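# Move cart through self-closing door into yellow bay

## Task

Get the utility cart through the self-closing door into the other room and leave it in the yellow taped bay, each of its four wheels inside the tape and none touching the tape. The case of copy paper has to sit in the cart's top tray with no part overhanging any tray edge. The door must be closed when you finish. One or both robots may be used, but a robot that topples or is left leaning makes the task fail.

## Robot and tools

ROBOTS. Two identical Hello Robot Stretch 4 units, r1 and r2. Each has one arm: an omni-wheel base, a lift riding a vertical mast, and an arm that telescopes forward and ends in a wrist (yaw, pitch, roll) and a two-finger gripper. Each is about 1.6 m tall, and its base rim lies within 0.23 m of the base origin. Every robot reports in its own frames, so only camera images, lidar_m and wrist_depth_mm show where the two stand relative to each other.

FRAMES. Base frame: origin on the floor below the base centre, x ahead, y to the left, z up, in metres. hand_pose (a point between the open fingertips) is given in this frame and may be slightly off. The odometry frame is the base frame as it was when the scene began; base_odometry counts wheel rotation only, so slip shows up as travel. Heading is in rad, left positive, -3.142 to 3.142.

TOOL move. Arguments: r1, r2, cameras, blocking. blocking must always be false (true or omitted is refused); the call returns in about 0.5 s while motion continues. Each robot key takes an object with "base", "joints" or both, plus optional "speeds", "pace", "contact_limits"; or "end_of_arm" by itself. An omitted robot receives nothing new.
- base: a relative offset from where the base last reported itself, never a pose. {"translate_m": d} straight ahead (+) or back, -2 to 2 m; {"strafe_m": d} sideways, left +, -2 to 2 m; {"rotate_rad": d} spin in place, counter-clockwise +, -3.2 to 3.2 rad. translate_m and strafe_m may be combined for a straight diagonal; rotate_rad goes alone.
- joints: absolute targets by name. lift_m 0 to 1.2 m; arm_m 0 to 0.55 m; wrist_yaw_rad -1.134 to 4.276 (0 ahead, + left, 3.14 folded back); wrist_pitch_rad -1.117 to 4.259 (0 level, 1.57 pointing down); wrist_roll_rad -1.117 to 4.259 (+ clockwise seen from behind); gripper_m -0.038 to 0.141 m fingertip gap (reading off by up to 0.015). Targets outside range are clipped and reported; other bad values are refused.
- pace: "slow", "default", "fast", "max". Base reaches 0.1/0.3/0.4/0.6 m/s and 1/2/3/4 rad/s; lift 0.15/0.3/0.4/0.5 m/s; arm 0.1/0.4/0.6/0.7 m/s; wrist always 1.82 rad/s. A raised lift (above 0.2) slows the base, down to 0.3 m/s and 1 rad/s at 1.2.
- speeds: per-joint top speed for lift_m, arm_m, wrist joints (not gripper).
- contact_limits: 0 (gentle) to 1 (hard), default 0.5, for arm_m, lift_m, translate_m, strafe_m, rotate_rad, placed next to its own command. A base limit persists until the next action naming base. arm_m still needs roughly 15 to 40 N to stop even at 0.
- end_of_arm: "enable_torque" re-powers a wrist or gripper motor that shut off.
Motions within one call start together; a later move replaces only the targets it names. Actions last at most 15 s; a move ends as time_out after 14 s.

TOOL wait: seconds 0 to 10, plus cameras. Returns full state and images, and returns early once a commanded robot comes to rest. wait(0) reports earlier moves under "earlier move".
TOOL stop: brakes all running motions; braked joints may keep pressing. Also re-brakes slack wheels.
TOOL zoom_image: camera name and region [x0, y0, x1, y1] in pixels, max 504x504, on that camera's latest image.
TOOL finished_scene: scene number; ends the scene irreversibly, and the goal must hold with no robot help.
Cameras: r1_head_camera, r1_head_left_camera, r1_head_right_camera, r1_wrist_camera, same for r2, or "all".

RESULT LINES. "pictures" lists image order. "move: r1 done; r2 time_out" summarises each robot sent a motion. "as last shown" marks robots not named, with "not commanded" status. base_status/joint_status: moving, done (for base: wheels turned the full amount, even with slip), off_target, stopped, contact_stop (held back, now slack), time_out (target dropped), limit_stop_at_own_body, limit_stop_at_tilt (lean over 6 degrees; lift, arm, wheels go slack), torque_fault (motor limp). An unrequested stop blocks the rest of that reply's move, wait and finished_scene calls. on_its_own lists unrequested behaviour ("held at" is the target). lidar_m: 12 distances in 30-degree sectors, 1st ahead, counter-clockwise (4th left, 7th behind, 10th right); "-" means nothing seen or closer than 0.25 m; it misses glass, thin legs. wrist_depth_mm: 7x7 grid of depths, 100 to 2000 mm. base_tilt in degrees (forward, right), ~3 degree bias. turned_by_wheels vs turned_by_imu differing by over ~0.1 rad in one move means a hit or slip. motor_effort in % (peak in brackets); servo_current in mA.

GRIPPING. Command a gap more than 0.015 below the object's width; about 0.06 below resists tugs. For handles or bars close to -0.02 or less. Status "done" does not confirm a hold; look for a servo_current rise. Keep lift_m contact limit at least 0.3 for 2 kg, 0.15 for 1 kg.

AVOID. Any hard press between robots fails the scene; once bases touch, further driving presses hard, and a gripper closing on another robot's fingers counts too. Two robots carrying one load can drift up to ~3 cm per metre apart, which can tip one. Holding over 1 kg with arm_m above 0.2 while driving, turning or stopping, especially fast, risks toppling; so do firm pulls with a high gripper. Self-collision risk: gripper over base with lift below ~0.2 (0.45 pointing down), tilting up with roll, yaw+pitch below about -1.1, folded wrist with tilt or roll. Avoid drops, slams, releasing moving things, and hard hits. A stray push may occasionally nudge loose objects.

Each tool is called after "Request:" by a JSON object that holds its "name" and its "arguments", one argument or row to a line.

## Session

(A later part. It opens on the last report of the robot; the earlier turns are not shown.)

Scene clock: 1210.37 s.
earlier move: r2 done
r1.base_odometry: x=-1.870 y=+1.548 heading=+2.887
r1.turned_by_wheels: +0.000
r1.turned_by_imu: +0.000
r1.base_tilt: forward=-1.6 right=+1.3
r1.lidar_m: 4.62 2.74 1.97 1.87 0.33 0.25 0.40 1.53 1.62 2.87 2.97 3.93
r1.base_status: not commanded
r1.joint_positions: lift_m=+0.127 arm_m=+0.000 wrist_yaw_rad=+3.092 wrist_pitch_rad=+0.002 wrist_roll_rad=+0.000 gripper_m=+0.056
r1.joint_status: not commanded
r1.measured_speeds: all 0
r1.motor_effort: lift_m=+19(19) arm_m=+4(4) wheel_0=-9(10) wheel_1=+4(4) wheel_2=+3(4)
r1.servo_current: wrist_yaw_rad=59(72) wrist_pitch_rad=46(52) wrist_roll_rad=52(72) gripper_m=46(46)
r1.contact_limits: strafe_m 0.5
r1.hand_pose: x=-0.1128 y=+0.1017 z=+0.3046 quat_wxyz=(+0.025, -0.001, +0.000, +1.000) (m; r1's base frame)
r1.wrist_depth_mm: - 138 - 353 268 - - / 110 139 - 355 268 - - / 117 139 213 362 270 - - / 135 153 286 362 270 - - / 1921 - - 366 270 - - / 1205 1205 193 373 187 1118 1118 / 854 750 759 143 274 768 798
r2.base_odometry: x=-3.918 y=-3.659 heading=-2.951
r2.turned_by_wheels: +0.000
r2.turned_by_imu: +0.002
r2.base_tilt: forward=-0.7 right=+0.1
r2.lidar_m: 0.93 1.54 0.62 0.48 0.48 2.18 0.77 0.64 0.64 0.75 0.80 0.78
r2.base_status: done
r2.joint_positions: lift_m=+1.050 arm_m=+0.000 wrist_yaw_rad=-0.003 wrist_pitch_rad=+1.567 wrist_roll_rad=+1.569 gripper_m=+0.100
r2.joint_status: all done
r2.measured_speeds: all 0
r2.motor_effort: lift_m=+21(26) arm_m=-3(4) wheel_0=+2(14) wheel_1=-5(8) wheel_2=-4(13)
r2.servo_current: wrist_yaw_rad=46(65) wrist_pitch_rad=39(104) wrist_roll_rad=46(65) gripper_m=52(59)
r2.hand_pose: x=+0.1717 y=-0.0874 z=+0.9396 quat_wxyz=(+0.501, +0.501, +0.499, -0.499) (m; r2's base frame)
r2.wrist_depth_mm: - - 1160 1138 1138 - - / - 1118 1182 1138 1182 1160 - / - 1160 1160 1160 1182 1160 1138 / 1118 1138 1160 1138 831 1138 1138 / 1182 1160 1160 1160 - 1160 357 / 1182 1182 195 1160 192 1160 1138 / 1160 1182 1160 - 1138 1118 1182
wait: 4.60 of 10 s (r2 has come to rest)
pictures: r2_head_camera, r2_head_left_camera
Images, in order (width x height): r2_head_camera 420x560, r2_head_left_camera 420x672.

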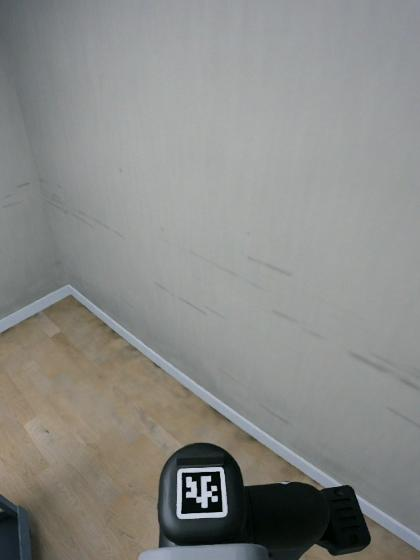

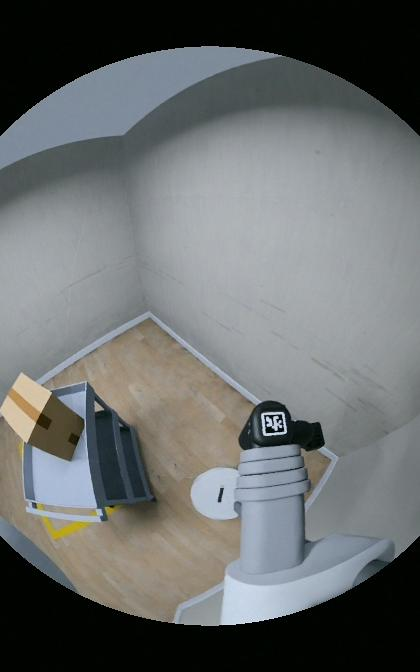

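Request:
{"name": "move", "arguments": {
  "blocking": false,
  "r2": {"base":{"translate_m":0.52,"strafe_m":0.17},"pace":"slow"},
  "cameras": []
}}

Request:
{"name": "wait", "arguments": {
  "seconds": 8,
  "cameras": []
}}

Request:
{"name": "move", "arguments": {
  "blocking": false,
  "r2": {"base":{"rotate_rad":2.03},"pace":"slow"},
  "cameras": []
}}

Request:
{"name": "wait", "arguments": {
  "seconds": 6,
  "cameras": ["r2_head_camera","r2_head_left_camera","r2_wrist_camera"]
}}

Scene clock: 1217.97 s.
move: r2 moving
r1: as last shown
r1.lidar_m: 4.63 2.74 1.96 1.85 0.28 0.25 0.40 1.51 1.58 2.86 2.98 3.93
r1.motor_effort: lift_m=+19(19) arm_m=+4(4) wheel_0=-9(10) wheel_1=+4(4) wheel_2=+3(3)
r1.servo_current: wrist_yaw_rad=59(65) wrist_pitch_rad=39(52) wrist_roll_rad=52(59) gripper_m=46(46)
r1.contact_limits: strafe_m 0.5
r1.wrist_depth_mm: - 138 - 351 268 - - / 110 138 - 359 268 - - / 116 139 212 359 270 - - / 135 153 285 364 270 - - / 1983 - - 366 270 - - / 1205 1229 194 370 188 1160 1118 / 854 750 750 143 273 768 809
r2.base_odometry: x=-3.929 y=-3.665 heading=-2.951
r2.turned_by_wheels: +0.000
r2.turned_by_imu: +0.001
r2.base_tilt: forward=-0.7 right=+0.0
r2.lidar_m: 0.91 1.53 0.63 0.48 0.48 2.20 0.79 0.64 0.64 0.74 0.79 0.80
r2.base_status: translate_m moving; strafe_m moving
r2.joint_positions: lift_m=+1.050 arm_m=+0.000 wrist_yaw_rad=-0.003 wrist_pitch_rad=+1.567 wrist_roll_rad=+1.569 gripper_m=+0.100
r2.joint_status: not commanded
r2.measured_speeds: translate_m=+0.047 strafe_m=+0.016 rotate_rad=-0.001 lift_m=+0.000 arm_m=+0.000 wrist_yaw_rad=+0.000 wrist_pitch_rad=+0.000 wrist_roll_rad=+0.000
r2.motor_effort: lift_m=+21(21) arm_m=-4(4) wheel_0=+3(7) wheel_1=+7(7) wheel_2=-9(10)
r2.servo_current: wrist_yaw_rad=33(52) wrist_pitch_rad=46(46) wrist_roll_rad=46(59) gripper_m=65(65)
r2.hand_pose: x=+0.1717 y=-0.0874 z=+0.9396 quat_wxyz=(+0.501, +0.501, +0.499, -0.499) (m; r2's base frame)
r2.wrist_depth_mm: - - 1182 1160 1138 - - / - 1098 1138 1160 1182 1160 - / - 1138 1160 1160 1160 1138 1138 / 1138 1182 1138 1160 842 1138 1118 / 1160 1182 1160 1160 - 1160 357 / 1160 1182 195 1182 191 1138 1160 / 1182 1160 1160 - 1160 1160 1138
pictures: none
No camera images: "cameras" was empty.

Scene clock: 1224.17 s.
earlier move: r2 done
r1.base_odometry: x=-1.870 y=+1.548 heading=+2.887
r1.turned_by_wheels: +0.000
r1.turned_by_imu: +0.000
r1.base_tilt: forward=-1.6 right=+1.3
r1.lidar_m: 4.63 2.75 1.97 1.86 0.28 0.25 0.40 1.50 1.62 2.86 2.98 3.96
r1.base_status: not commanded
r1.joint_positions: lift_m=+0.127 arm_m=+0.000 wrist_yaw_rad=+3.092 wrist_pitch_rad=+0.002 wrist_roll_rad=+0.000 gripper_m=+0.056
r1.joint_status: not commanded
r1.measured_speeds: all 0
r1.motor_effort: lift_m=+19(19) arm_m=+4(4) wheel_0=-9(10) wheel_1=+4(4) wheel_2=+3(3)
r1.servo_current: wrist_yaw_rad=52(72) wrist_pitch_rad=39(52) wrist_roll_rad=46(78) gripper_m=33(52)
r1.contact_limits: strafe_m 0.5
r1.hand_pose: x=-0.1128 y=+0.1017 z=+0.3046 quat_wxyz=(+0.025, -0.001, +0.000, +1.000) (m; r1's base frame)
r1.wrist_depth_mm: - 138 - 355 270 - - / 110 138 - 359 268 - - / 116 139 212 364 270 - - / 136 153 286 366 270 - - / 1983 - - 366 268 - - / 1205 1205 193 370 187 1118 1098 / 866 759 750 143 273 768 809
r2.base_odometry: x=-4.396 y=-3.924 heading=-2.951
r2.turned_by_wheels: +0.000
r2.turned_by_imu: +0.002
r2.base_tilt: forward=-0.7 right=+0.0
r2.lidar_m: 0.63 1.07 1.68 0.51 0.51 0.57 1.32 1.09 1.09 0.64 0.53 0.53
r2.base_status: done
r2.joint_positions: lift_m=+1.050 arm_m=+0.000 wrist_yaw_rad=-0.003 wrist_pitch_rad=+1.567 wrist_roll_rad=+1.569 gripper_m=+0.100
r2.joint_status: not commanded
r2.measured_speeds: all 0
r2.motor_effort: lift_m=+21(21) arm_m=-4(4) wheel_0=+3(9) wheel_1=+3(8) wheel_2=-5(11)
r2.servo_current: wrist_yaw_rad=52(59) wrist_pitch_rad=39(52) wrist_roll_rad=52(65) gripper_m=46(65)
r2.hand_pose: x=+0.1717 y=-0.0874 z=+0.9396 quat_wxyz=(+0.501, +0.501, +0.499, -0.499) (m; r2's base frame)
r2.wrist_depth_mm: 389 - - 1160 1138 1160 1138 / 421 - - 1160 1138 1182 1138 / - - 1160 1182 1160 1138 1138 / - 1098 1160 1138 854 1138 1138 / - 1182 1160 1160 - 1138 359 / 1138 1138 195 1160 191 1160 1138 / 1182 1160 1182 - 1160 1160 1098
wait: 6.20 of 8 s (r2 has come to rest)
pictures: none
No camera images: "cameras" was empty.

Scene clock: 1224.67 s.
move: r2 moving
r1: as last shown
r1.lidar_m: 4.61 2.73 1.95 1.86 0.32 0.25 0.37 1.52 1.61 2.87 2.94 3.97
r1.servo_current: wrist_yaw_rad=39(65) wrist_pitch_rad=33(46) wrist_roll_rad=46(59) gripper_m=46(46)
r1.contact_limits: strafe_m 0.5
r1.wrist_depth_mm: - 138 - 355 270 - - / 110 138 - 357 270 - - / 116 139 213 362 270 - - / 135 153 286 362 270 - - / 1983 - - 368 270 - - / 1205 1205 194 370 187 1160 1138 / 866 750 750 143 273 768 820
r2.base_odometry: x=-4.396 y=-3.924 heading=-2.826
r2.turned_by_wheels: +0.125
r2.turned_by_imu: +0.122
r2.base_tilt: forward=-0.7 right=+0.1
r2.lidar_m: 0.67 1.28 1.71 0.51 0.49 0.59 1.24 1.10 0.94 0.60 0.53 0.52
r2.base_status: rotate_rad moving
r2.joint_positions: lift_m=+1.050 arm_m=+0.000 wrist_yaw_rad=-0.003 wrist_pitch_rad=+1.567 wrist_roll_rad=+1.569 gripper_m=+0.100
r2.joint_status: not commanded
r2.measured_speeds: translate_m=-0.001 strafe_m=+0.000 rotate_rad=+0.486 lift_m=+0.000 arm_m=+0.000 wrist_yaw_rad=+0.000 wrist_pitch_rad=+0.000 wrist_roll_rad=+0.000
r2.motor_effort: lift_m=+21(21) arm_m=-4(4) wheel_0=-7(8) wheel_1=-8(8) wheel_2=-8(11)
r2.servo_current: wrist_yaw_rad=52(59) wrist_pitch_rad=46(46) wrist_roll_rad=46(52) gripper_m=52(52)
r2.hand_pose: x=+0.1717 y=-0.0874 z=+0.9396 quat_wxyz=(+0.501, +0.501, +0.499, -0.499) (m; r2's base frame)
r2.wrist_depth_mm: 404 - - 1060 1160 1138 1138 / 424 - - 1138 1138 1160 1138 / - - 1138 1160 1160 1138 1138 / - 1182 1138 1160 842 1160 1138 / 1098 1160 1160 1182 - 1138 359 / 1160 1182 195 1160 192 1138 1160 / 1205 1160 1160 - 1182 1138 1138
pictures: none
No camera images: "cameras" was empty.

Scene clock: 1227.50 s.
earlier move: r2 done
r1.base_odometry: x=-1.870 y=+1.548 heading=+2.887
r1.turned_by_wheels: +0.000
r1.turned_by_imu: +0.000
r1.base_tilt: forward=-1.6 right=+1.3
r1.lidar_m: 4.63 2.74 1.95 1.86 0.31 0.25 0.36 1.54 1.62 2.85 2.96 3.96
r1.base_status: not commanded
r1.joint_positions: lift_m=+0.127 arm_m=+0.000 wrist_yaw_rad=+3.092 wrist_pitch_rad=+0.002 wrist_roll_rad=+0.000 gripper_m=+0.056
r1.joint_status: not commanded
r1.measured_speeds: all 0
r1.motor_effort: lift_m=+19(19) arm_m=+4(4) wheel_0=-9(10) wheel_1=+4(4) wheel_2=+3(3)
r1.servo_current: wrist_yaw_rad=26(85) wrist_pitch_rad=46(52) wrist_roll_rad=52(65) gripper_m=46(46)
r1.contact_limits: strafe_m 0.5
r1.hand_pose: x=-0.1128 y=+0.1017 z=+0.3046 quat_wxyz=(+0.025, -0.001, +0.000, +1.000) (m; r1's base frame)
r1.wrist_depth_mm: - 138 - 353 268 - - / 110 138 - 357 270 - - / 116 139 211 359 268 - - / 136 153 286 364 270 - - / 1983 - - 366 270 - - / 1205 1182 193 366 187 1138 1118 / 854 759 759 143 273 778 788
r2.base_odometry: x=-4.396 y=-3.924 heading=-0.922
r2.turned_by_wheels: +1.904
r2.turned_by_imu: +1.853
r2.base_tilt: forward=-0.7 right=+0.0
r2.lidar_m: 0.49 0.54 1.40 1.13 1.11 0.70 0.53 0.51 0.60 0.95 1.69 0.55
r2.base_status: done
r2.joint_positions: lift_m=+1.050 arm_m=+0.000 wrist_yaw_rad=-0.003 wrist_pitch_rad=+1.567 wrist_roll_rad=+1.569 gripper_m=+0.100
r2.joint_status: not commanded
r2.measured_speeds: all 0
r2.motor_effort: lift_m=+21(21) arm_m=-4(4) wheel_0=-5(9) wheel_1=-5(9) wheel_2=-5(11)
r2.servo_current: wrist_yaw_rad=52(59) wrist_pitch_rad=39(46) wrist_roll_rad=52(59) gripper_m=46(59)
r2.hand_pose: x=+0.1717 y=-0.0874 z=+0.9396 quat_wxyz=(+0.501, +0.501, +0.499, -0.499) (m; r2's base frame)
r2.wrist_depth_mm: 1160 1160 1138 1160 1138 1118 - / 1160 1160 1160 1138 1160 1138 - / 1138 1160 1160 1138 1160 1138 - / - 946 1182 1160 842 1160 1042 / - 691 1138 1160 - 1160 359 / - 647 195 1138 192 1138 1138 / - 647 1182 - 1182 1182 1138
wait: 2.83 of 6 s (r2 has come to rest)
pictures: r2_head_camera, r2_head_left_camera, r2_wrist_camera
Images, in order (width x height): r2_head_camera 420x560, r2_head_left_camera 420x672, r2_wrist_camera 616x392.

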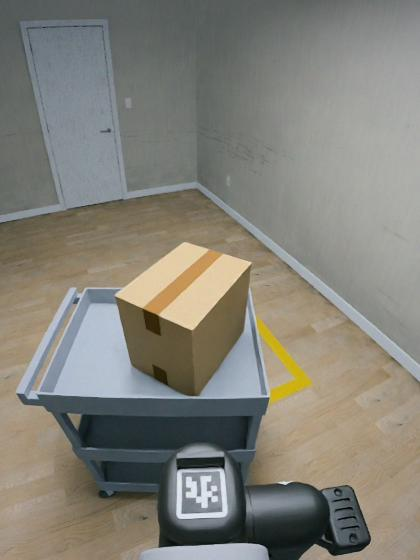

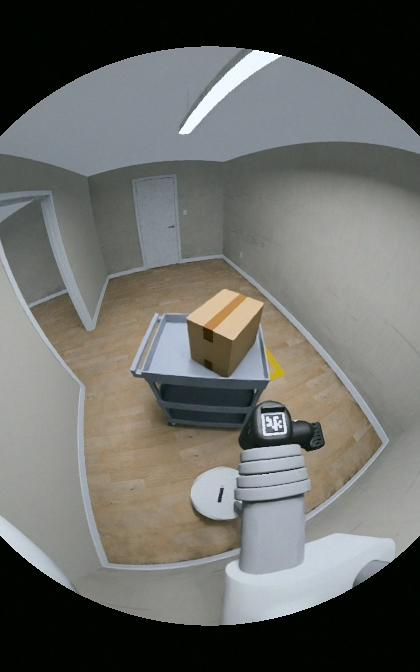

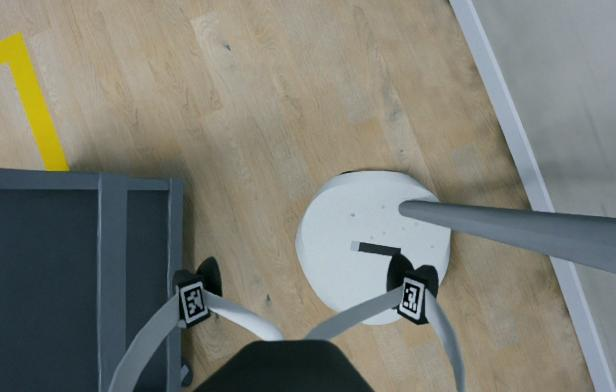

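Request:
{"name": "move", "arguments": {
  "blocking": false,
  "r2": {"joints":{"arm_m":0.185,"gripper_m":0.12}},
  "cameras": []
}}

Request:
{"name": "wait", "arguments": {
  "seconds": 4,
  "cameras": ["r2_head_camera","r2_wrist_camera"]
}}

Scene clock: 1244.77 s.
move: r2 moving
r1: as last shown
r1.base_tilt: forward=-1.6 right=+1.2
r1.lidar_m: 4.63 2.75 1.97 1.85 0.31 0.25 0.38 1.52 1.61 2.86 2.95 3.91
r1.servo_current: wrist_yaw_rad=52(59) wrist_pitch_rad=39(46) wrist_roll_rad=39(65) gripper_m=39(46)
r1.contact_limits: strafe_m 0.5
r1.wrist_depth_mm: - 138 - 355 268 - - / 110 138 - 355 270 - - / 116 139 213 362 270 - - / 135 153 286 359 271 - - / 1983 - - 368 270 - - / 1182 1205 194 373 188 1138 1118 / 854 750 750 142 273 778 798
r2.base_odometry: x=-4.396 y=-3.924 heading=-0.922
r2.turned_by_wheels: +0.000
r2.turned_by_imu: +0.000
r2.base_tilt: forward=-0.6 right=+0.1
r2.lidar_m: 0.52 0.55 1.39 1.12 1.11 0.68 0.54 0.53 0.58 0.95 1.68 0.54
r2.base_status: not commanded
r2.joint_positions: lift_m=+1.050 arm_m=+0.051 wrist_yaw_rad=-0.003 wrist_pitch_rad=+1.567 wrist_roll_rad=+1.569 gripper_m=+0.114
r2.joint_status: arm_m moving; gripper_m moving
r2.measured_speeds: translate_m=+0.000 strafe_m=+0.000 rotate_rad=+0.000 lift_m=+0.000 arm_m=+0.195 wrist_yaw_rad=+0.000 wrist_pitch_rad=+0.000 wrist_roll_rad=+0.000
r2.motor_effort: lift_m=+21(21) arm_m=+8(9) wheel_0=-5(5) wheel_1=-5(5) wheel_2=-4(5)
r2.servo_current: wrist_yaw_rad=46(59) wrist_pitch_rad=39(46) wrist_roll_rad=39(59) gripper_m=46(98)
r2.hand_pose: x=+0.2222 y=-0.0874 z=+0.9396 quat_wxyz=(+0.501, +0.501, +0.499, -0.499) (m; r2's base frame)
r2.wrist_depth_mm: 1138 1182 1182 1160 1138 1118 - / 1160 1160 1160 1138 1182 1118 - / 1160 1182 1138 1160 1160 1138 1042 / - 647 1138 1160 - 1138 1060 / - - 1160 1138 - 1138 1118 / - 186 200 1182 189 1160 1160 / - - 1138 - 1182 1160 1138
pictures: none
No camera images: "cameras" was empty.

Scene clock: 1245.90 s.
earlier move: r2 done
r1.base_odometry: x=-1.870 y=+1.548 heading=+2.887
r1.turned_by_wheels: +0.000
r1.turned_by_imu: +0.000
r1.base_tilt: forward=-1.6 right=+1.3
r1.lidar_m: 4.64 2.73 1.94 1.85 0.31 0.25 0.40 1.52 1.63 2.87 2.96 3.95
r1.base_status: not commanded
r1.joint_positions: lift_m=+0.127 arm_m=+0.000 wrist_yaw_rad=+3.092 wrist_pitch_rad=+0.002 wrist_roll_rad=+0.000 gripper_m=+0.056
r1.joint_status: not commanded
r1.measured_speeds: all 0
r1.motor_effort: lift_m=+19(19) arm_m=+4(4) wheel_0=-10(10) wheel_1=+4(4) wheel_2=+3(3)
r1.servo_current: wrist_yaw_rad=46(72) wrist_pitch_rad=33(52) wrist_roll_rad=52(72) gripper_m=39(46)
r1.contact_limits: strafe_m 0.5
r1.hand_pose: x=-0.1128 y=+0.1017 z=+0.3046 quat_wxyz=(+0.025, -0.001, +0.000, +1.000) (m; r1's base frame)
r1.wrist_depth_mm: - 138 - 353 268 - - / 109 139 - 357 268 - - / 116 139 213 359 270 - - / 135 153 286 364 270 - - / 1983 - - 370 270 - - / 1205 1229 194 370 187 1138 1118 / 842 759 759 143 273 768 798
r2.base_odometry: x=-4.396 y=-3.924 heading=-0.922
r2.turned_by_wheels: +0.000
r2.turned_by_imu: +0.000
r2.base_tilt: forward=-0.7 right=+0.1
r2.lidar_m: 0.49 0.56 1.37 1.13 1.10 0.68 0.53 0.52 0.59 0.91 1.69 0.52
r2.base_status: not commanded
r2.joint_positions: lift_m=+1.050 arm_m=+0.185 wrist_yaw_rad=-0.003 wrist_pitch_rad=+1.567 wrist_roll_rad=+1.569 gripper_m=+0.120
r2.joint_status: all done
r2.measured_speeds: all 0
r2.motor_effort: lift_m=+21(21) arm_m=+7(11) wheel_0=-5(5) wheel_1=-5(5) wheel_2=-4(5)
r2.servo_current: wrist_yaw_rad=39(59) wrist_pitch_rad=39(46) wrist_roll_rad=39(59) gripper_m=52(98)
r2.hand_pose: x=+0.3565 y=-0.0874 z=+0.9396 quat_wxyz=(+0.501, +0.501, +0.499, -0.499) (m; r2's base frame)
r2.wrist_depth_mm: 1182 1160 1138 1160 1138 1118 1060 / 1160 1182 1160 1138 1138 1160 1098 / 1182 1182 1138 1160 1160 1138 1160 / - 334 960 1160 1160 1160 1138 / - 314 1008 1160 1160 - 1138 / 362 317 198 1160 198 1160 1138 / 317 306 - - 1138 1182 1160
wait: 1.13 of 4 s (r2 has come to rest)
pictures: r2_head_camera, r2_wrist_camera
Images, in order (width x height): r2_head_camera 420x560, r2_wrist_camera 616x392.

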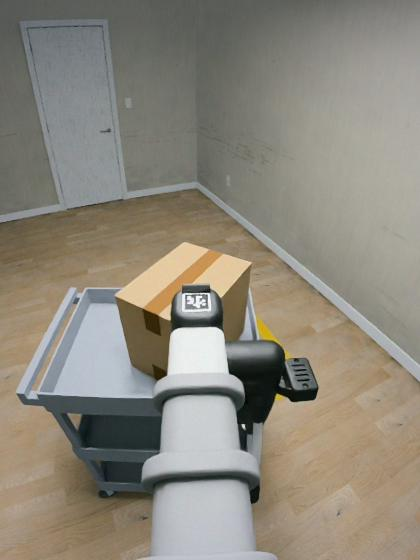

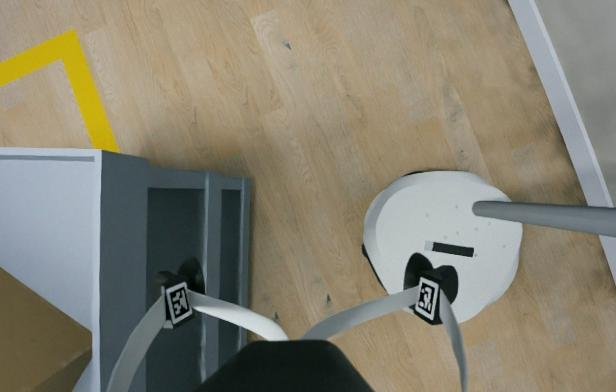

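Request:
{"name": "move", "arguments": {
  "blocking": false,
  "r2": {"base":{"strafe_m":-0.05},"joints":{"lift_m":0.92,"gripper_m":0.0},"pace":"slow"},
  "cameras": []
}}

Request:
{"name": "wait", "arguments": {
  "seconds": 4,
  "cameras": []
}}

Request:
{"name": "move", "arguments": {
  "blocking": false,
  "r2": {"base":{"translate_m":0.26},"pace":"slow"},
  "cameras": []
}}

Request:
{"name": "wait", "arguments": {
  "seconds": 5,
  "cameras": ["r2_head_camera","r2_head_left_camera","r2_wrist_camera"]
}}

Scene clock: 1268.20 s.
move: r2 moving
r1: as last shown
r1.lidar_m: 4.63 2.71 1.95 1.86 0.27 0.25 0.38 1.54 1.63 2.86 2.95 3.94
r1.motor_effort: lift_m=+19(19) arm_m=+4(4) wheel_0=-9(10) wheel_1=+4(4) wheel_2=+3(3)
r1.servo_current: wrist_yaw_rad=52(59) wrist_pitch_rad=39(46) wrist_roll_rad=46(59) gripper_m=39(46)
r1.contact_limits: strafe_m 0.5
r1.wrist_depth_mm: - 138 - 353 268 - - / 110 138 - 359 270 - - / 116 139 212 362 268 - - / 135 153 285 362 271 - - / 1921 - - 368 270 - - / 1205 1182 193 370 188 1160 1098 / 842 759 759 143 273 768 798
r2.base_odometry: x=-4.407 y=-3.933 heading=-0.922
r2.turned_by_wheels: +0.000
r2.turned_by_imu: +0.000
r2.base_tilt: forward=-0.7 right=+0.0
r2.lidar_m: 0.49 0.55 1.42 1.14 1.12 0.68 0.54 0.53 0.59 0.91 1.66 0.54
r2.base_status: strafe_m moving
r2.joint_positions: lift_m=+1.025 arm_m=+0.185 wrist_yaw_rad=-0.003 wrist_pitch_rad=+1.567 wrist_roll_rad=+1.569 gripper_m=+0.113
r2.joint_status: lift_m moving; gripper_m moving
r2.measured_speeds: translate_m=+0.001 strafe_m=-0.056 rotate_rad=-0.003 lift_m=-0.097 arm_m=+0.000 wrist_yaw_rad=+0.000 wrist_pitch_rad=+0.000 wrist_roll_rad=+0.000
r2.motor_effort: lift_m=+15(20) arm_m=+7(7) wheel_0=+7(8) wheel_1=-8(9) wheel_2=-1(5)
r2.servo_current: wrist_yaw_rad=46(52) wrist_pitch_rad=39(46) wrist_roll_rad=52(52) gripper_m=91(91)
r2.hand_pose: x=+0.3565 y=-0.0874 z=+0.9149 quat_wxyz=(+0.501, +0.501, +0.499, -0.499) (m; r2's base frame)
r2.wrist_depth_mm: 1138 1138 1138 1138 1138 1138 1042 / 1138 1138 1138 1118 1138 1138 1078 / 1160 1138 1138 1138 1138 1118 1118 / - 334 1118 1160 1138 1118 1118 / - 315 976 1160 1138 - 1118 / 342 297 196 1118 195 1118 1138 / 317 296 - - 1138 1160 1138
pictures: none
No camera images: "cameras" was empty.

Scene clock: 1272.20 s.
earlier move: r2 moving
r1.base_odometry: x=-1.870 y=+1.548 heading=+2.887
r1.turned_by_wheels: +0.000
r1.turned_by_imu: +0.000
r1.base_tilt: forward=-1.6 right=+1.3
r1.lidar_m: 4.64 2.72 1.96 1.84 0.31 0.25 0.41 1.52 1.62 2.85 2.95 3.91
r1.base_status: not commanded
r1.joint_positions: lift_m=+0.127 arm_m=+0.000 wrist_yaw_rad=+3.092 wrist_pitch_rad=+0.002 wrist_roll_rad=+0.000 gripper_m=+0.056
r1.joint_status: not commanded
r1.measured_speeds: all 0
r1.motor_effort: lift_m=+19(19) arm_m=+4(4) wheel_0=-9(10) wheel_1=+4(4) wheel_2=+3(4)
r1.servo_current: wrist_yaw_rad=52(72) wrist_pitch_rad=39(52) wrist_roll_rad=59(65) gripper_m=39(52)
r1.contact_limits: strafe_m 0.5
r1.hand_pose: x=-0.1128 y=+0.1017 z=+0.3046 quat_wxyz=(+0.025, -0.001, +0.000, +1.000) (m; r1's base frame)
r1.wrist_depth_mm: - 138 - 353 268 - - / 110 138 - 359 270 - - / 116 139 213 364 268 - - / 136 153 285 362 268 - - / 1983 - - 366 270 - - / 1182 1205 194 370 188 1138 1118 / 842 741 750 143 273 768 798
r2.base_odometry: x=-4.436 y=-3.955 heading=-0.922
r2.turned_by_wheels: +0.000
r2.turned_by_imu: +0.000
r2.base_tilt: forward=-0.7 right=+0.1
r2.lidar_m: 0.51 0.54 1.46 1.17 1.14 0.66 0.51 0.51 0.56 0.90 1.63 1.81
r2.base_status: done
r2.joint_positions: lift_m=+0.920 arm_m=+0.185 wrist_yaw_rad=-0.003 wrist_pitch_rad=+1.567 wrist_roll_rad=+1.569 gripper_m=+0.001
r2.joint_status: gripper_m moving; the others done
r2.measured_speeds: all 0
r2.motor_effort: lift_m=+14(20) arm_m=+7(8) wheel_0=+3(10) wheel_1=-5(9) wheel_2=+0(5)
r2.servo_current: wrist_yaw_rad=46(59) wrist_pitch_rad=39(52) wrist_roll_rad=46(59) gripper_m=78(104)
r2.hand_pose: x=+0.3565 y=-0.0874 z=+0.8101 quat_wxyz=(+0.501, +0.501, +0.499, -0.499) (m; r2's base frame)
r2.wrist_depth_mm: 1042 1042 1042 1008 1042 1008 976 / 1042 1025 1025 1025 1042 1025 1008 / 1042 1042 1042 1025 1008 1025 1025 / 1025 1060 1025 1008 1025 - 1025 / 225 - 820 1025 - - 1008 / 225 - 186 193 174 - 1025 / 225 116 - - - 1008 1025
wait: 4.00 s; no rest
pictures: none
No camera images: "cameras" was empty.

Scene clock: 1272.70 s.
earlier move: r2 done
move: r2 moving
r1: as last shown
r1.lidar_m: 4.64 2.71 1.96 1.84 0.30 0.25 0.40 1.52 1.60 2.86 2.98 3.97
r1.motor_effort: lift_m=+19(19) arm_m=+4(4) wheel_0=-10(10) wheel_1=+4(4) wheel_2=+3(3)
r1.servo_current: wrist_yaw_rad=46(52) wrist_pitch_rad=39(46) wrist_roll_rad=39(59) gripper_m=39(46)
r1.contact_limits: strafe_m 0.5
r1.wrist_depth_mm: - 138 - 355 268 - - / 110 138 - 357 268 - - / 116 138 212 362 270 - - / 135 153 286 364 270 - - / 1983 - - 366 271 - - / 1205 1205 193 373 187 1160 1098 / 854 759 750 143 273 768 809
r2.base_odometry: x=-4.428 y=-3.964 heading=-0.922
r2.turned_by_wheels: +0.000
r2.turned_by_imu: +0.000
r2.base_tilt: forward=-0.7 right=+0.1
r2.lidar_m: 0.50 0.53 1.44 1.18 1.15 0.67 0.52 0.51 0.59 0.91 1.63 1.80
r2.base_status: translate_m moving
r2.joint_positions: lift_m=+0.920 arm_m=+0.185 wrist_yaw_rad=-0.003 wrist_pitch_rad=+1.567 wrist_roll_rad=+1.569 gripper_m=+0.001
r2.joint_status: all done
r2.measured_speeds: translate_m=+0.049 strafe_m=+0.000 rotate_rad=+0.002 lift_m=+0.000 arm_m=+0.000 wrist_yaw_rad=+0.000 wrist_pitch_rad=+0.000 wrist_roll_rad=+0.000
r2.motor_effort: lift_m=+14(14) arm_m=+7(7) wheel_0=+8(8) wheel_1=+4(6) wheel_2=-9(11)
r2.servo_current: wrist_yaw_rad=46(52) wrist_pitch_rad=39(46) wrist_roll_rad=46(59) gripper_m=72(72)
r2.hand_pose: x=+0.3565 y=-0.0874 z=+0.8101 quat_wxyz=(+0.501, +0.501, +0.499, -0.499) (m; r2's base frame)
r2.wrist_depth_mm: 1008 1025 1042 1025 1025 1008 1008 / 1042 1025 1025 1025 1025 1025 1025 / 1025 1042 1042 1025 1025 991 991 / 1042 1025 1042 1025 1025 - 1025 / 211 325 891 1025 - - 1025 / 222 - 183 193 174 - 1025 / 221 116 - - - 1025 1025
pictures: none
No camera images: "cameras" was empty.

Scene clock: 1276.10 s.
earlier move: r2 done
r1.base_odometry: x=-1.870 y=+1.548 heading=+2.887
r1.turned_by_wheels: +0.000
r1.turned_by_imu: +0.000
r1.base_tilt: forward=-1.6 right=+1.2
r1.lidar_m: 4.62 2.72 1.94 1.86 0.29 0.25 0.37 1.52 1.63 2.87 2.97 3.93
r1.base_status: not commanded
r1.joint_positions: lift_m=+0.127 arm_m=+0.000 wrist_yaw_rad=+3.092 wrist_pitch_rad=+0.002 wrist_roll_rad=+0.000 gripper_m=+0.056
r1.joint_status: not commanded
r1.measured_speeds: all 0
r1.motor_effort: lift_m=+19(19) arm_m=+4(4) wheel_0=-9(10) wheel_1=+4(4) wheel_2=+3(3)
r1.servo_current: wrist_yaw_rad=52(65) wrist_pitch_rad=46(52) wrist_roll_rad=46(59) gripper_m=39(52)
r1.contact_limits: strafe_m 0.5
r1.hand_pose: x=-0.1128 y=+0.1017 z=+0.3046 quat_wxyz=(+0.025, -0.001, +0.000, +1.000) (m; r1's base frame)
r1.wrist_depth_mm: - 138 - 355 268 - - / 110 138 - 357 268 - - / 116 139 213 364 270 - - / 135 153 286 364 268 - - / 1983 - - 366 270 - - / 1160 1229 195 373 187 1160 1118 / 854 750 750 143 273 768 809
r2.base_odometry: x=-4.279 y=-4.162 heading=-0.922
r2.turned_by_wheels: +0.000
r2.turned_by_imu: +0.000
r2.base_tilt: forward=-0.7 right=+0.1
r2.lidar_m: 0.33 0.37 0.46 1.29 1.25 0.94 0.77 0.75 0.84 1.28 1.54 0.39
r2.base_status: done
r2.joint_positions: lift_m=+0.920 arm_m=+0.185 wrist_yaw_rad=-0.003 wrist_pitch_rad=+1.573 wrist_roll_rad=+1.569 gripper_m=+0.001
r2.joint_status: all done
r2.measured_speeds: all 0
r2.motor_effort: lift_m=+14(14) arm_m=+7(7) wheel_0=+3(10) wheel_1=+5(8) wheel_2=-5(15)
r2.servo_current: wrist_yaw_rad=59(65) wrist_pitch_rad=46(52) wrist_roll_rad=46(59) gripper_m=72(72)
r2.hand_pose: x=+0.3548 y=-0.0874 z=+0.8101 quat_wxyz=(+0.499, +0.500, +0.500, -0.501) (m; r2's base frame)
r2.wrist_depth_mm: 1025 1042 1025 1025 1025 1025 1025 / 1025 1008 1025 1008 1025 1025 1025 / - - 206 1025 1025 1025 1025 / - - 188 1025 1025 - 1042 / - - 189 1025 - - 1025 / - - 183 193 174 - 1025 / 220 126 - - - 1025 1008
wait: 3.40 of 5 s (r2 has come to rest)
pictures: r2_head_camera, r2_head_left_camera, r2_wrist_camera
Images, in order (width x height): r2_head_camera 420x560, r2_head_left_camera 420x672, r2_wrist_camera 616x392.

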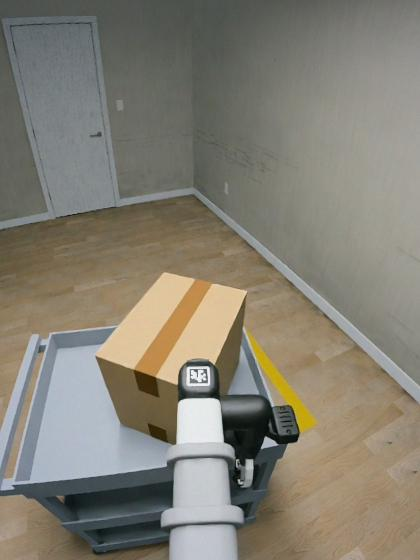

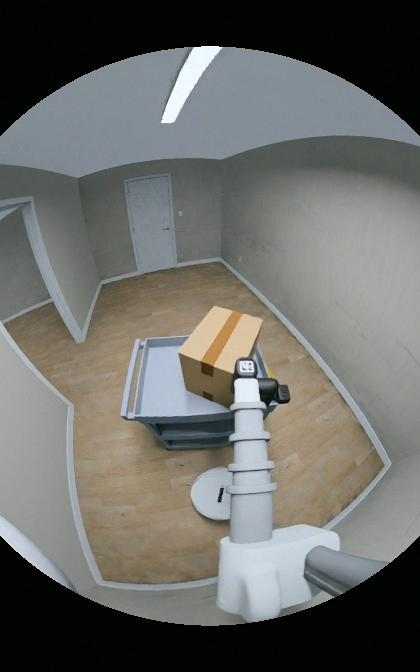

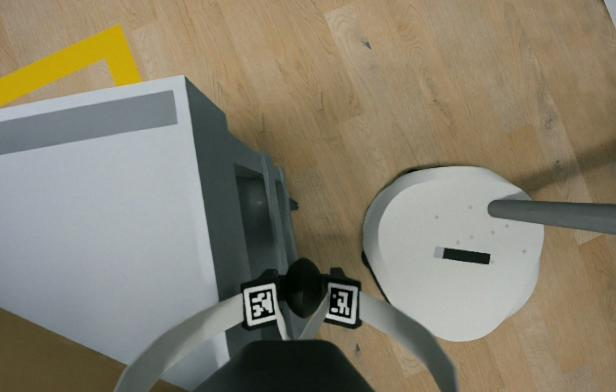

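Request:
{"name": "move", "arguments": {
  "blocking": false,
  "r2": {"base":{"translate_m":0.17},"pace":"slow"},
  "cameras": []
}}

Request:
{"name": "wait", "arguments": {
  "seconds": 5,
  "cameras": ["r2_head_camera","r2_head_right_camera","r2_wrist_camera"]
}}

Scene clock: 1283.20 s.
move: r2 moving
r1: as last shown
r1.base_tilt: forward=-1.5 right=+1.3
r1.lidar_m: 4.63 2.72 1.95 1.86 0.29 0.25 0.36 1.52 1.64 2.86 2.94 3.94
r1.servo_current: wrist_yaw_rad=39(65) wrist_pitch_rad=39(46) wrist_roll_rad=59(59) gripper_m=39(52)
r1.contact_limits: strafe_m 0.5
r1.wrist_depth_mm: - 138 - 353 268 - - / 110 138 - 357 268 - - / 116 139 212 359 268 - - / 136 154 286 364 270 - - / 1983 - - 366 271 - - / 1205 1205 194 370 188 1118 1118 / 854 759 759 143 273 788 809
r2.base_odometry: x=-4.271 y=-4.172 heading=-0.922
r2.turned_by_wheels: +0.000
r2.turned_by_imu: +0.000
r2.base_tilt: forward=-0.7 right=+0.0
r2.lidar_m: 0.34 0.33 0.45 1.27 1.24 0.97 0.78 0.76 0.85 1.30 1.54 0.39
r2.base_status: translate_m moving
r2.joint_positions: lift_m=+0.920 arm_m=+0.185 wrist_yaw_rad=-0.003 wrist_pitch_rad=+1.573 wrist_roll_rad=+1.569 gripper_m=+0.001
r2.joint_status: not commanded
r2.measured_speeds: translate_m=+0.049 strafe_m=+0.000 rotate_rad=+0.000 lift_m=+0.000 arm_m=+0.000 wrist_yaw_rad=+0.000 wrist_pitch_rad=+0.000 wrist_roll_rad=+0.000
r2.motor_effort: lift_m=+14(14) arm_m=+7(7) wheel_0=+5(9) wheel_1=+5(7) wheel_2=-14(14)
r2.servo_current: wrist_yaw_rad=46(52) wrist_pitch_rad=46(46) wrist_roll_rad=52(52) gripper_m=65(65)
r2.hand_pose: x=+0.3548 y=-0.0874 z=+0.8101 quat_wxyz=(+0.499, +0.500, +0.500, -0.501) (m; r2's base frame)
r2.wrist_depth_mm: 1025 1008 1025 1042 1008 1025 1008 / 1008 1008 1025 1042 1042 1042 1042 / - - 222 1008 1025 1025 1025 / - - 194 1008 1042 778 1042 / - - 197 1025 - - 1042 / - - 180 195 179 - 1042 / 218 223 146 - - 1042 1060
pictures: none
No camera images: "cameras" was empty.

Scene clock: 1285.67 s.
earlier move: r2 done
r1.base_odometry: x=-1.870 y=+1.548 heading=+2.887
r1.turned_by_wheels: +0.000
r1.turned_by_imu: +0.000
r1.base_tilt: forward=-1.6 right=+1.3
r1.lidar_m: 4.63 2.72 1.94 1.86 0.27 0.25 0.38 1.51 1.63 2.86 2.95 3.95
r1.base_status: not commanded
r1.joint_positions: lift_m=+0.127 arm_m=+0.000 wrist_yaw_rad=+3.092 wrist_pitch_rad=+0.002 wrist_roll_rad=+0.000 gripper_m=+0.056
r1.joint_status: not commanded
r1.measured_speeds: all 0
r1.motor_effort: lift_m=+19(19) arm_m=+4(4) wheel_0=-10(10) wheel_1=+4(4) wheel_2=+3(4)
r1.servo_current: wrist_yaw_rad=59(65) wrist_pitch_rad=46(46) wrist_roll_rad=59(65) gripper_m=46(52)
r1.contact_limits: strafe_m 0.5
r1.hand_pose: x=-0.1128 y=+0.1017 z=+0.3046 quat_wxyz=(+0.025, -0.001, +0.000, +1.000) (m; r1's base frame)
r1.wrist_depth_mm: - 138 - 355 270 - - / 110 138 - 357 268 - - / 116 139 212 359 270 - - / 136 153 286 362 268 - - / 1921 - - 368 270 - - / 1205 1205 193 370 187 1160 1138 / 854 759 759 143 273 778 809
r2.base_odometry: x=-4.176 y=-4.297 heading=-0.922
r2.turned_by_wheels: +0.000
r2.turned_by_imu: +0.000
r2.base_tilt: forward=-0.7 right=+0.1
r2.lidar_m: 0.32 0.31 0.33 1.33 1.30 1.15 0.92 0.91 1.01 1.47 1.48 0.39
r2.base_status: done
r2.joint_positions: lift_m=+0.920 arm_m=+0.185 wrist_yaw_rad=-0.003 wrist_pitch_rad=+1.573 wrist_roll_rad=+1.569 gripper_m=+0.001
r2.joint_status: not commanded
r2.measured_speeds: all 0
r2.motor_effort: lift_m=+14(14) arm_m=+7(7) wheel_0=+5(9) wheel_1=+4(7) wheel_2=-5(15)
r2.servo_current: wrist_yaw_rad=46(65) wrist_pitch_rad=39(52) wrist_roll_rad=46(52) gripper_m=65(72)
r2.hand_pose: x=+0.3548 y=-0.0874 z=+0.8101 quat_wxyz=(+0.499, +0.500, +0.500, -0.501) (m; r2's base frame)
r2.wrist_depth_mm: - 224 1042 1008 1025 1042 1025 / - 193 1042 1025 1025 1025 1008 / - 185 569 1042 1042 1025 1042 / 163 195 229 1025 1025 - 1025 / 155 202 197 891 - - 1025 / 159 219 183 193 175 - 1042 / 173 196 - - - 1025 1042
wait: 2.47 of 5 s (r2 has come to rest)
pictures: r2_head_camera, r2_head_right_camera, r2_wrist_camera
Images, in order (width x height): r2_head_camera 420x560, r2_head_right_camera 420x672, r2_wrist_camera 616x392.

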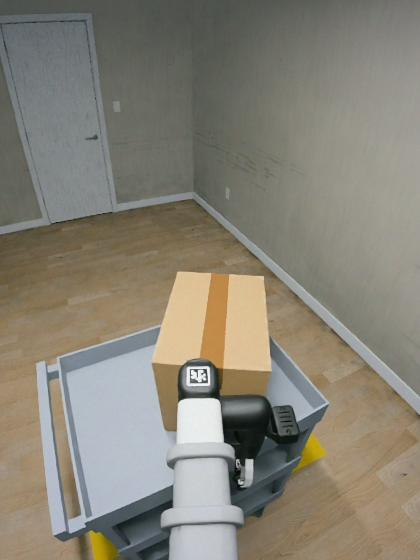

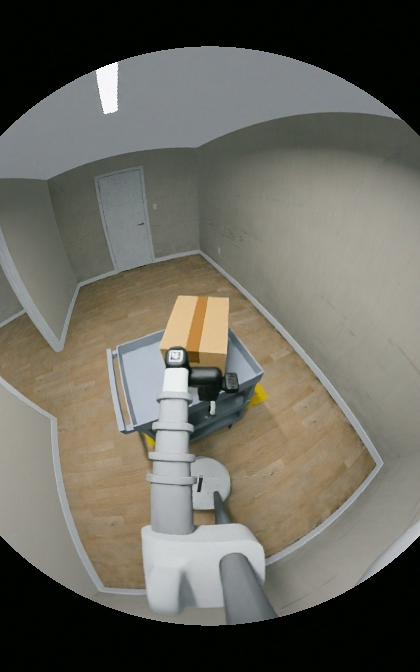

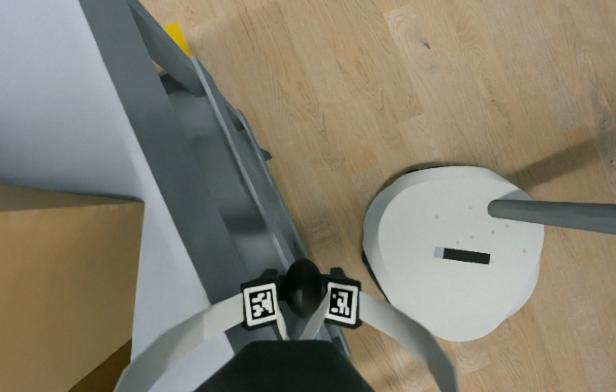

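Request:
{"name": "move", "arguments": {
  "blocking": false,
  "r2": {"base":{"translate_m":0.2,"strafe_m":0.1},"pace":"slow"},
  "cameras": []
}}

Request:
{"name": "wait", "arguments": {
  "seconds": 5,
  "cameras": ["r2_head_camera","r2_head_right_camera","r2_head_left_camera","r2_wrist_camera"]
}}

Scene clock: 1295.87 s.
move: r2 moving
r1: as last shown
r1.lidar_m: 4.63 2.74 1.94 1.86 0.30 0.25 0.40 1.53 1.61 2.87 2.99 3.97
r1.motor_effort: lift_m=+19(19) arm_m=+4(4) wheel_0=-9(10) wheel_1=+4(4) wheel_2=+3(3)
r1.servo_current: wrist_yaw_rad=46(65) wrist_pitch_rad=33(46) wrist_roll_rad=39(65) gripper_m=39(46)
r1.contact_limits: strafe_m 0.5
r1.wrist_depth_mm: - 138 - 351 268 - - / 110 138 - 355 271 - - / 116 139 212 359 268 - - / 135 153 286 364 268 - - / 1921 - - 368 270 - - / 1205 1205 193 370 188 1160 1138 / 854 750 750 143 273 768 809
r2.base_odometry: x=-4.164 y=-4.303 heading=-0.922
r2.turned_by_wheels: +0.000
r2.turned_by_imu: +0.000
r2.base_tilt: forward=-0.7 right=+0.0
r2.lidar_m: 0.29 0.29 0.30 1.33 1.29 1.20 0.94 0.90 1.04 1.50 1.46 0.41
r2.base_status: translate_m moving; strafe_m moving
r2.joint_positions: lift_m=+0.920 arm_m=+0.185 wrist_yaw_rad=-0.003 wrist_pitch_rad=+1.573 wrist_roll_rad=+1.569 gripper_m=+0.001
r2.joint_status: not commanded
r2.measured_speeds: translate_m=+0.049 strafe_m=+0.024 rotate_rad=-0.002 lift_m=+0.000 arm_m=+0.000 wrist_yaw_rad=+0.000 wrist_pitch_rad=+0.000 wrist_roll_rad=+0.000
r2.motor_effort: lift_m=+14(14) arm_m=+7(7) wheel_0=+5(8) wheel_1=+8(10) wheel_2=-13(13)
r2.servo_current: wrist_yaw_rad=46(59) wrist_pitch_rad=39(52) wrist_roll_rad=46(52) gripper_m=65(72)
r2.hand_pose: x=+0.3548 y=-0.0874 z=+0.8101 quat_wxyz=(+0.499, +0.500, +0.500, -0.501) (m; r2's base frame)
r2.wrist_depth_mm: - 204 1025 1008 1025 1025 1042 / - 187 1025 1008 1042 1025 1025 / - 181 559 1025 1042 1042 1025 / 162 197 216 1025 1042 820 1042 / 145 205 189 891 - - 1060 / 149 208 178 193 171 - 1025 / 154 185 - - - - 1025
pictures: none
No camera images: "cameras" was empty.

Scene clock: 1298.77 s.
earlier move: r2 done
r1.base_odometry: x=-1.870 y=+1.548 heading=+2.887
r1.turned_by_wheels: +0.000
r1.turned_by_imu: +0.000
r1.base_tilt: forward=-1.5 right=+1.3
r1.lidar_m: 4.63 2.73 1.95 1.85 0.29 0.25 0.37 1.52 1.63 2.87 2.95 3.93
r1.base_status: not commanded
r1.joint_positions: lift_m=+0.127 arm_m=+0.000 wrist_yaw_rad=+3.092 wrist_pitch_rad=+0.002 wrist_roll_rad=+0.000 gripper_m=+0.056
r1.joint_status: not commanded
r1.measured_speeds: all 0
r1.motor_effort: lift_m=+19(19) arm_m=+4(4) wheel_0=-9(10) wheel_1=+3(4) wheel_2=+3(3)
r1.servo_current: wrist_yaw_rad=46(72) wrist_pitch_rad=39(52) wrist_roll_rad=46(65) gripper_m=39(46)
r1.contact_limits: strafe_m 0.5
r1.hand_pose: x=-0.1128 y=+0.1017 z=+0.3046 quat_wxyz=(+0.025, -0.001, +0.000, +1.000) (m; r1's base frame)
r1.wrist_depth_mm: - 138 - 353 267 - - / 110 138 - 355 270 - - / 116 139 212 359 268 - - / 136 154 286 364 270 - - / 1921 - - 368 270 - - / 1182 1205 193 370 187 1138 1138 / 854 750 759 143 272 759 809
r2.base_odometry: x=-3.976 y=-4.396 heading=-0.922
r2.turned_by_wheels: +0.001
r2.turned_by_imu: +0.001
r2.base_tilt: forward=-0.7 right=+0.1
r2.lidar_m: 0.34 0.32 2.17 1.31 1.27 1.40 1.13 1.13 1.24 1.51 1.50 0.42
r2.base_status: done
r2.joint_positions: lift_m=+0.920 arm_m=+0.185 wrist_yaw_rad=-0.003 wrist_pitch_rad=+1.573 wrist_roll_rad=+1.569 gripper_m=+0.001
r2.joint_status: not commanded
r2.measured_speeds: all 0
r2.motor_effort: lift_m=+14(14) arm_m=+7(7) wheel_0=+4(10) wheel_1=+5(10) wheel_2=-7(19)
r2.servo_current: wrist_yaw_rad=46(59) wrist_pitch_rad=39(52) wrist_roll_rad=46(65) gripper_m=65(72)
r2.hand_pose: x=+0.3548 y=-0.0874 z=+0.8101 quat_wxyz=(+0.499, +0.500, +0.500, -0.501) (m; r2's base frame)
r2.wrist_depth_mm: - 195 1025 1042 1042 1008 1042 / 172 198 521 1008 1025 1025 1025 / 175 221 229 1025 1025 1042 1025 / 190 238 200 1025 1042 809 1042 / 202 - 188 820 - - 1042 / 210 - 185 192 175 - 1025 / 217 116 - - - 1060 1042
wait: 2.90 of 5 s (r2 has come to rest)
pictures: r2_head_camera, r2_head_left_camera, r2_head_right_camera, r2_wrist_camera
Images, in order (width x height): r2_head_camera 420x560, r2_head_left_camera 420x672, r2_head_right_camera 420x672, r2_wrist_camera 616x392.

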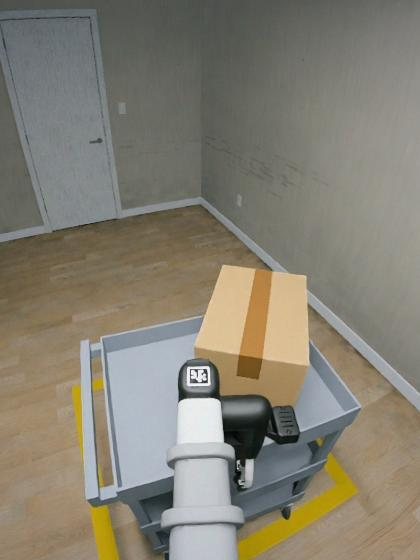

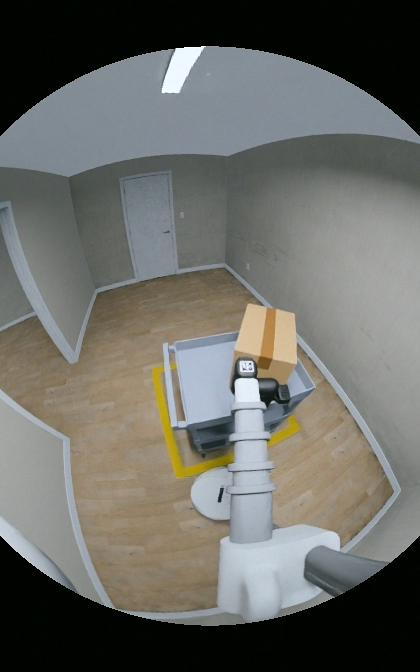

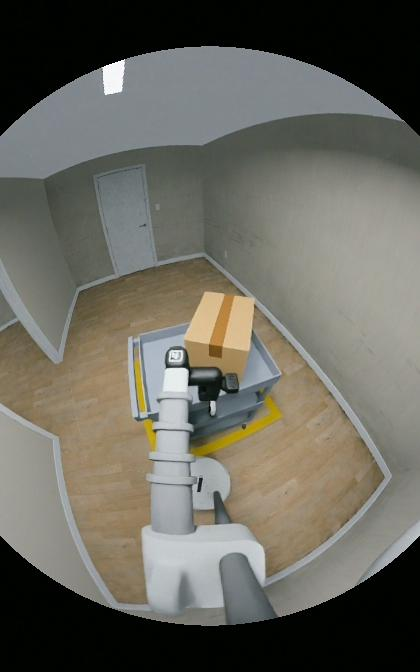

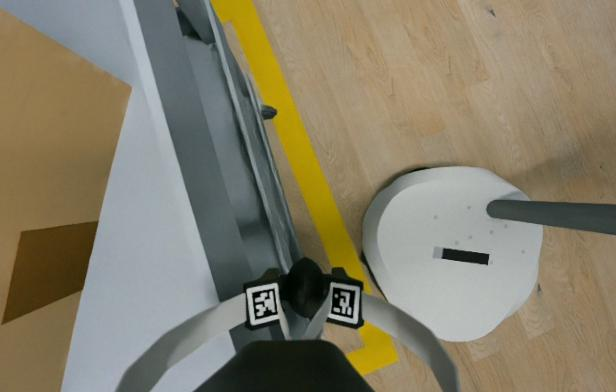

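Request:
{"name": "move", "arguments": {
  "blocking": false,
  "r2": {"base":{"translate_m":0.16,"strafe_m":0.055},"pace":"slow"},
  "cameras": []
}}

Request:
{"name": "wait", "arguments": {
  "seconds": 5,
  "cameras": ["r2_head_camera","r2_head_left_camera","r2_head_right_camera","r2_wrist_camera"]
}}

Scene clock: 1309.17 s.
move: r2 moving
r1: as last shown
r1.base_tilt: forward=-1.6 right=+1.3
r1.lidar_m: 4.64 2.72 1.94 1.85 0.29 0.25 0.38 1.51 1.61 2.88 2.96 3.95
r1.motor_effort: lift_m=+19(19) arm_m=+4(4) wheel_0=-9(10) wheel_1=+4(4) wheel_2=+3(3)
r1.servo_current: wrist_yaw_rad=39(52) wrist_pitch_rad=46(46) wrist_roll_rad=46(65) gripper_m=39(46)
r1.contact_limits: strafe_m 0.5
r1.wrist_depth_mm: - 138 - 353 267 - - / 110 138 - 357 271 - - / 116 139 212 362 268 - - / 135 153 286 362 270 - - / - - - 366 270 - - / 1229 1182 195 370 187 1138 1098 / 854 750 750 143 272 768 809
r2.base_odometry: x=-3.965 y=-4.403 heading=-0.922
r2.turned_by_wheels: +0.000
r2.turned_by_imu: +0.000
r2.base_tilt: forward=-0.7 right=+0.1
r2.lidar_m: 0.32 0.33 2.19 1.29 1.30 1.43 1.17 1.15 1.28 1.53 1.51 0.39
r2.base_status: translate_m moving; strafe_m moving
r2.joint_positions: lift_m=+0.920 arm_m=+0.185 wrist_yaw_rad=-0.003 wrist_pitch_rad=+1.573 wrist_roll_rad=+1.569 gripper_m=+0.001
r2.joint_status: not commanded
r2.measured_speeds: translate_m=+0.049 strafe_m=+0.016 rotate_rad=+0.001 lift_m=+0.000 arm_m=+0.000 wrist_yaw_rad=+0.000 wrist_pitch_rad=+0.000 wrist_roll_rad=+0.000
r2.motor_effort: lift_m=+14(14) arm_m=+7(7) wheel_0=-1(7) wheel_1=+7(9) wheel_2=-12(13)
r2.servo_current: wrist_yaw_rad=46(59) wrist_pitch_rad=39(46) wrist_roll_rad=52(59) gripper_m=65(72)
r2.hand_pose: x=+0.3548 y=-0.0874 z=+0.8101 quat_wxyz=(+0.499, +0.500, +0.500, -0.501) (m; r2's base frame)
r2.wrist_depth_mm: 148 182 1025 1042 1025 1042 1042 / 166 195 549 1025 1042 1025 1042 / 176 224 216 1042 1042 1025 1042 / 185 240 195 1008 1042 778 1042 / 195 - 188 878 - - 1060 / 208 - 180 194 169 - 1025 / 215 - - - - 1025 1042
pictures: none
No camera images: "cameras" was empty.

Scene clock: 1311.60 s.
earlier move: r2 done
r1.base_odometry: x=-1.870 y=+1.548 heading=+2.887
r1.turned_by_wheels: +0.000
r1.turned_by_imu: +0.000
r1.base_tilt: forward=-1.6 right=+1.2
r1.lidar_m: 4.63 2.75 1.97 1.85 0.30 0.25 0.39 1.48 1.61 2.87 2.94 3.95
r1.base_status: not commanded
r1.joint_positions: lift_m=+0.127 arm_m=+0.000 wrist_yaw_rad=+3.092 wrist_pitch_rad=+0.002 wrist_roll_rad=+0.000 gripper_m=+0.056
r1.joint_status: not commanded
r1.measured_speeds: all 0
r1.motor_effort: lift_m=+19(19) arm_m=+4(4) wheel_0=-9(10) wheel_1=+4(4) wheel_2=+3(4)
r1.servo_current: wrist_yaw_rad=33(65) wrist_pitch_rad=33(52) wrist_roll_rad=59(72) gripper_m=46(46)
r1.contact_limits: strafe_m 0.5
r1.hand_pose: x=-0.1128 y=+0.1017 z=+0.3046 quat_wxyz=(+0.025, -0.001, +0.000, +1.000) (m; r1's base frame)
r1.wrist_depth_mm: - 138 - 353 268 - - / 110 138 - 357 270 - - / 116 139 212 362 270 - - / 136 153 286 364 270 - - / - - - 370 271 - - / 1182 1205 195 370 187 1138 1118 / 854 750 750 143 272 768 809
r2.base_odometry: x=-3.836 y=-4.490 heading=-0.922
r2.turned_by_wheels: +0.000
r2.turned_by_imu: +0.000
r2.base_tilt: forward=-0.6 right=+0.0
r2.lidar_m: 0.32 0.35 2.05 1.32 1.29 1.42 1.33 1.28 1.43 1.52 0.63 0.39
r2.base_status: done
r2.joint_positions: lift_m=+0.920 arm_m=+0.185 wrist_yaw_rad=-0.003 wrist_pitch_rad=+1.573 wrist_roll_rad=+1.569 gripper_m=+0.001
r2.joint_status: not commanded
r2.measured_speeds: all 0
r2.motor_effort: lift_m=+14(14) arm_m=+7(7) wheel_0=+2(7) wheel_1=+3(9) wheel_2=-7(15)
r2.servo_current: wrist_yaw_rad=52(59) wrist_pitch_rad=39(46) wrist_roll_rad=46(65) gripper_m=65(78)
r2.hand_pose: x=+0.3548 y=-0.0874 z=+0.8101 quat_wxyz=(+0.499, +0.500, +0.500, -0.501) (m; r2's base frame)
r2.wrist_depth_mm: 176 216 488 1025 1025 1008 1042 / 181 224 213 1008 1025 1008 1025 / 199 - 208 1025 1042 1025 1042 / 211 - 202 1025 1025 809 1025 / 220 - 188 1042 - - 1025 / 229 - 185 192 176 - 1025 / - 115 - - - 1025 1042
wait: 2.43 of 5 s (r2 has come to rest)
pictures: r2_head_camera, r2_head_left_camera, r2_head_right_camera, r2_wrist_camera
Images, in order (width x height): r2_head_camera 420x560, r2_head_left_camera 420x672, r2_head_right_camera 420x672, r2_wrist_camera 616x392.

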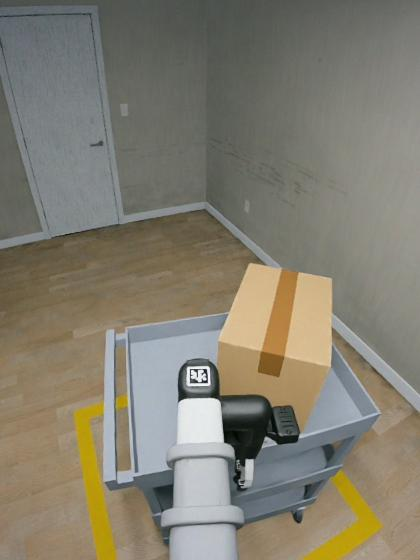

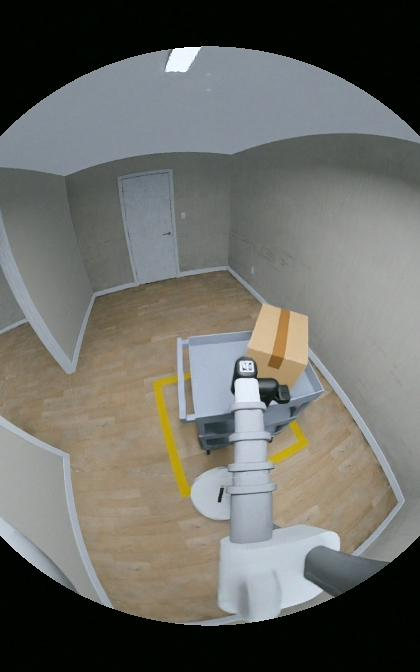

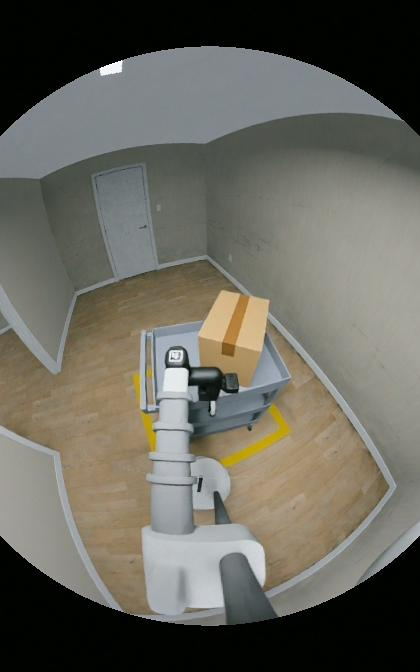

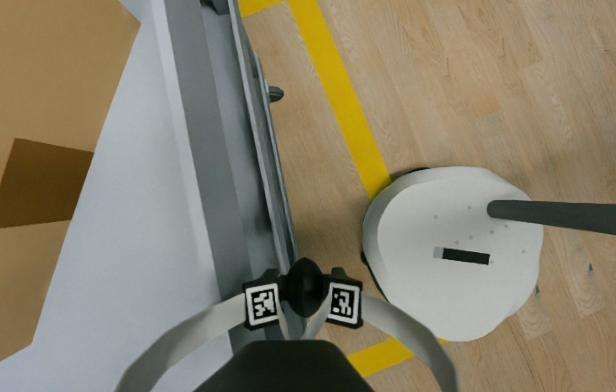

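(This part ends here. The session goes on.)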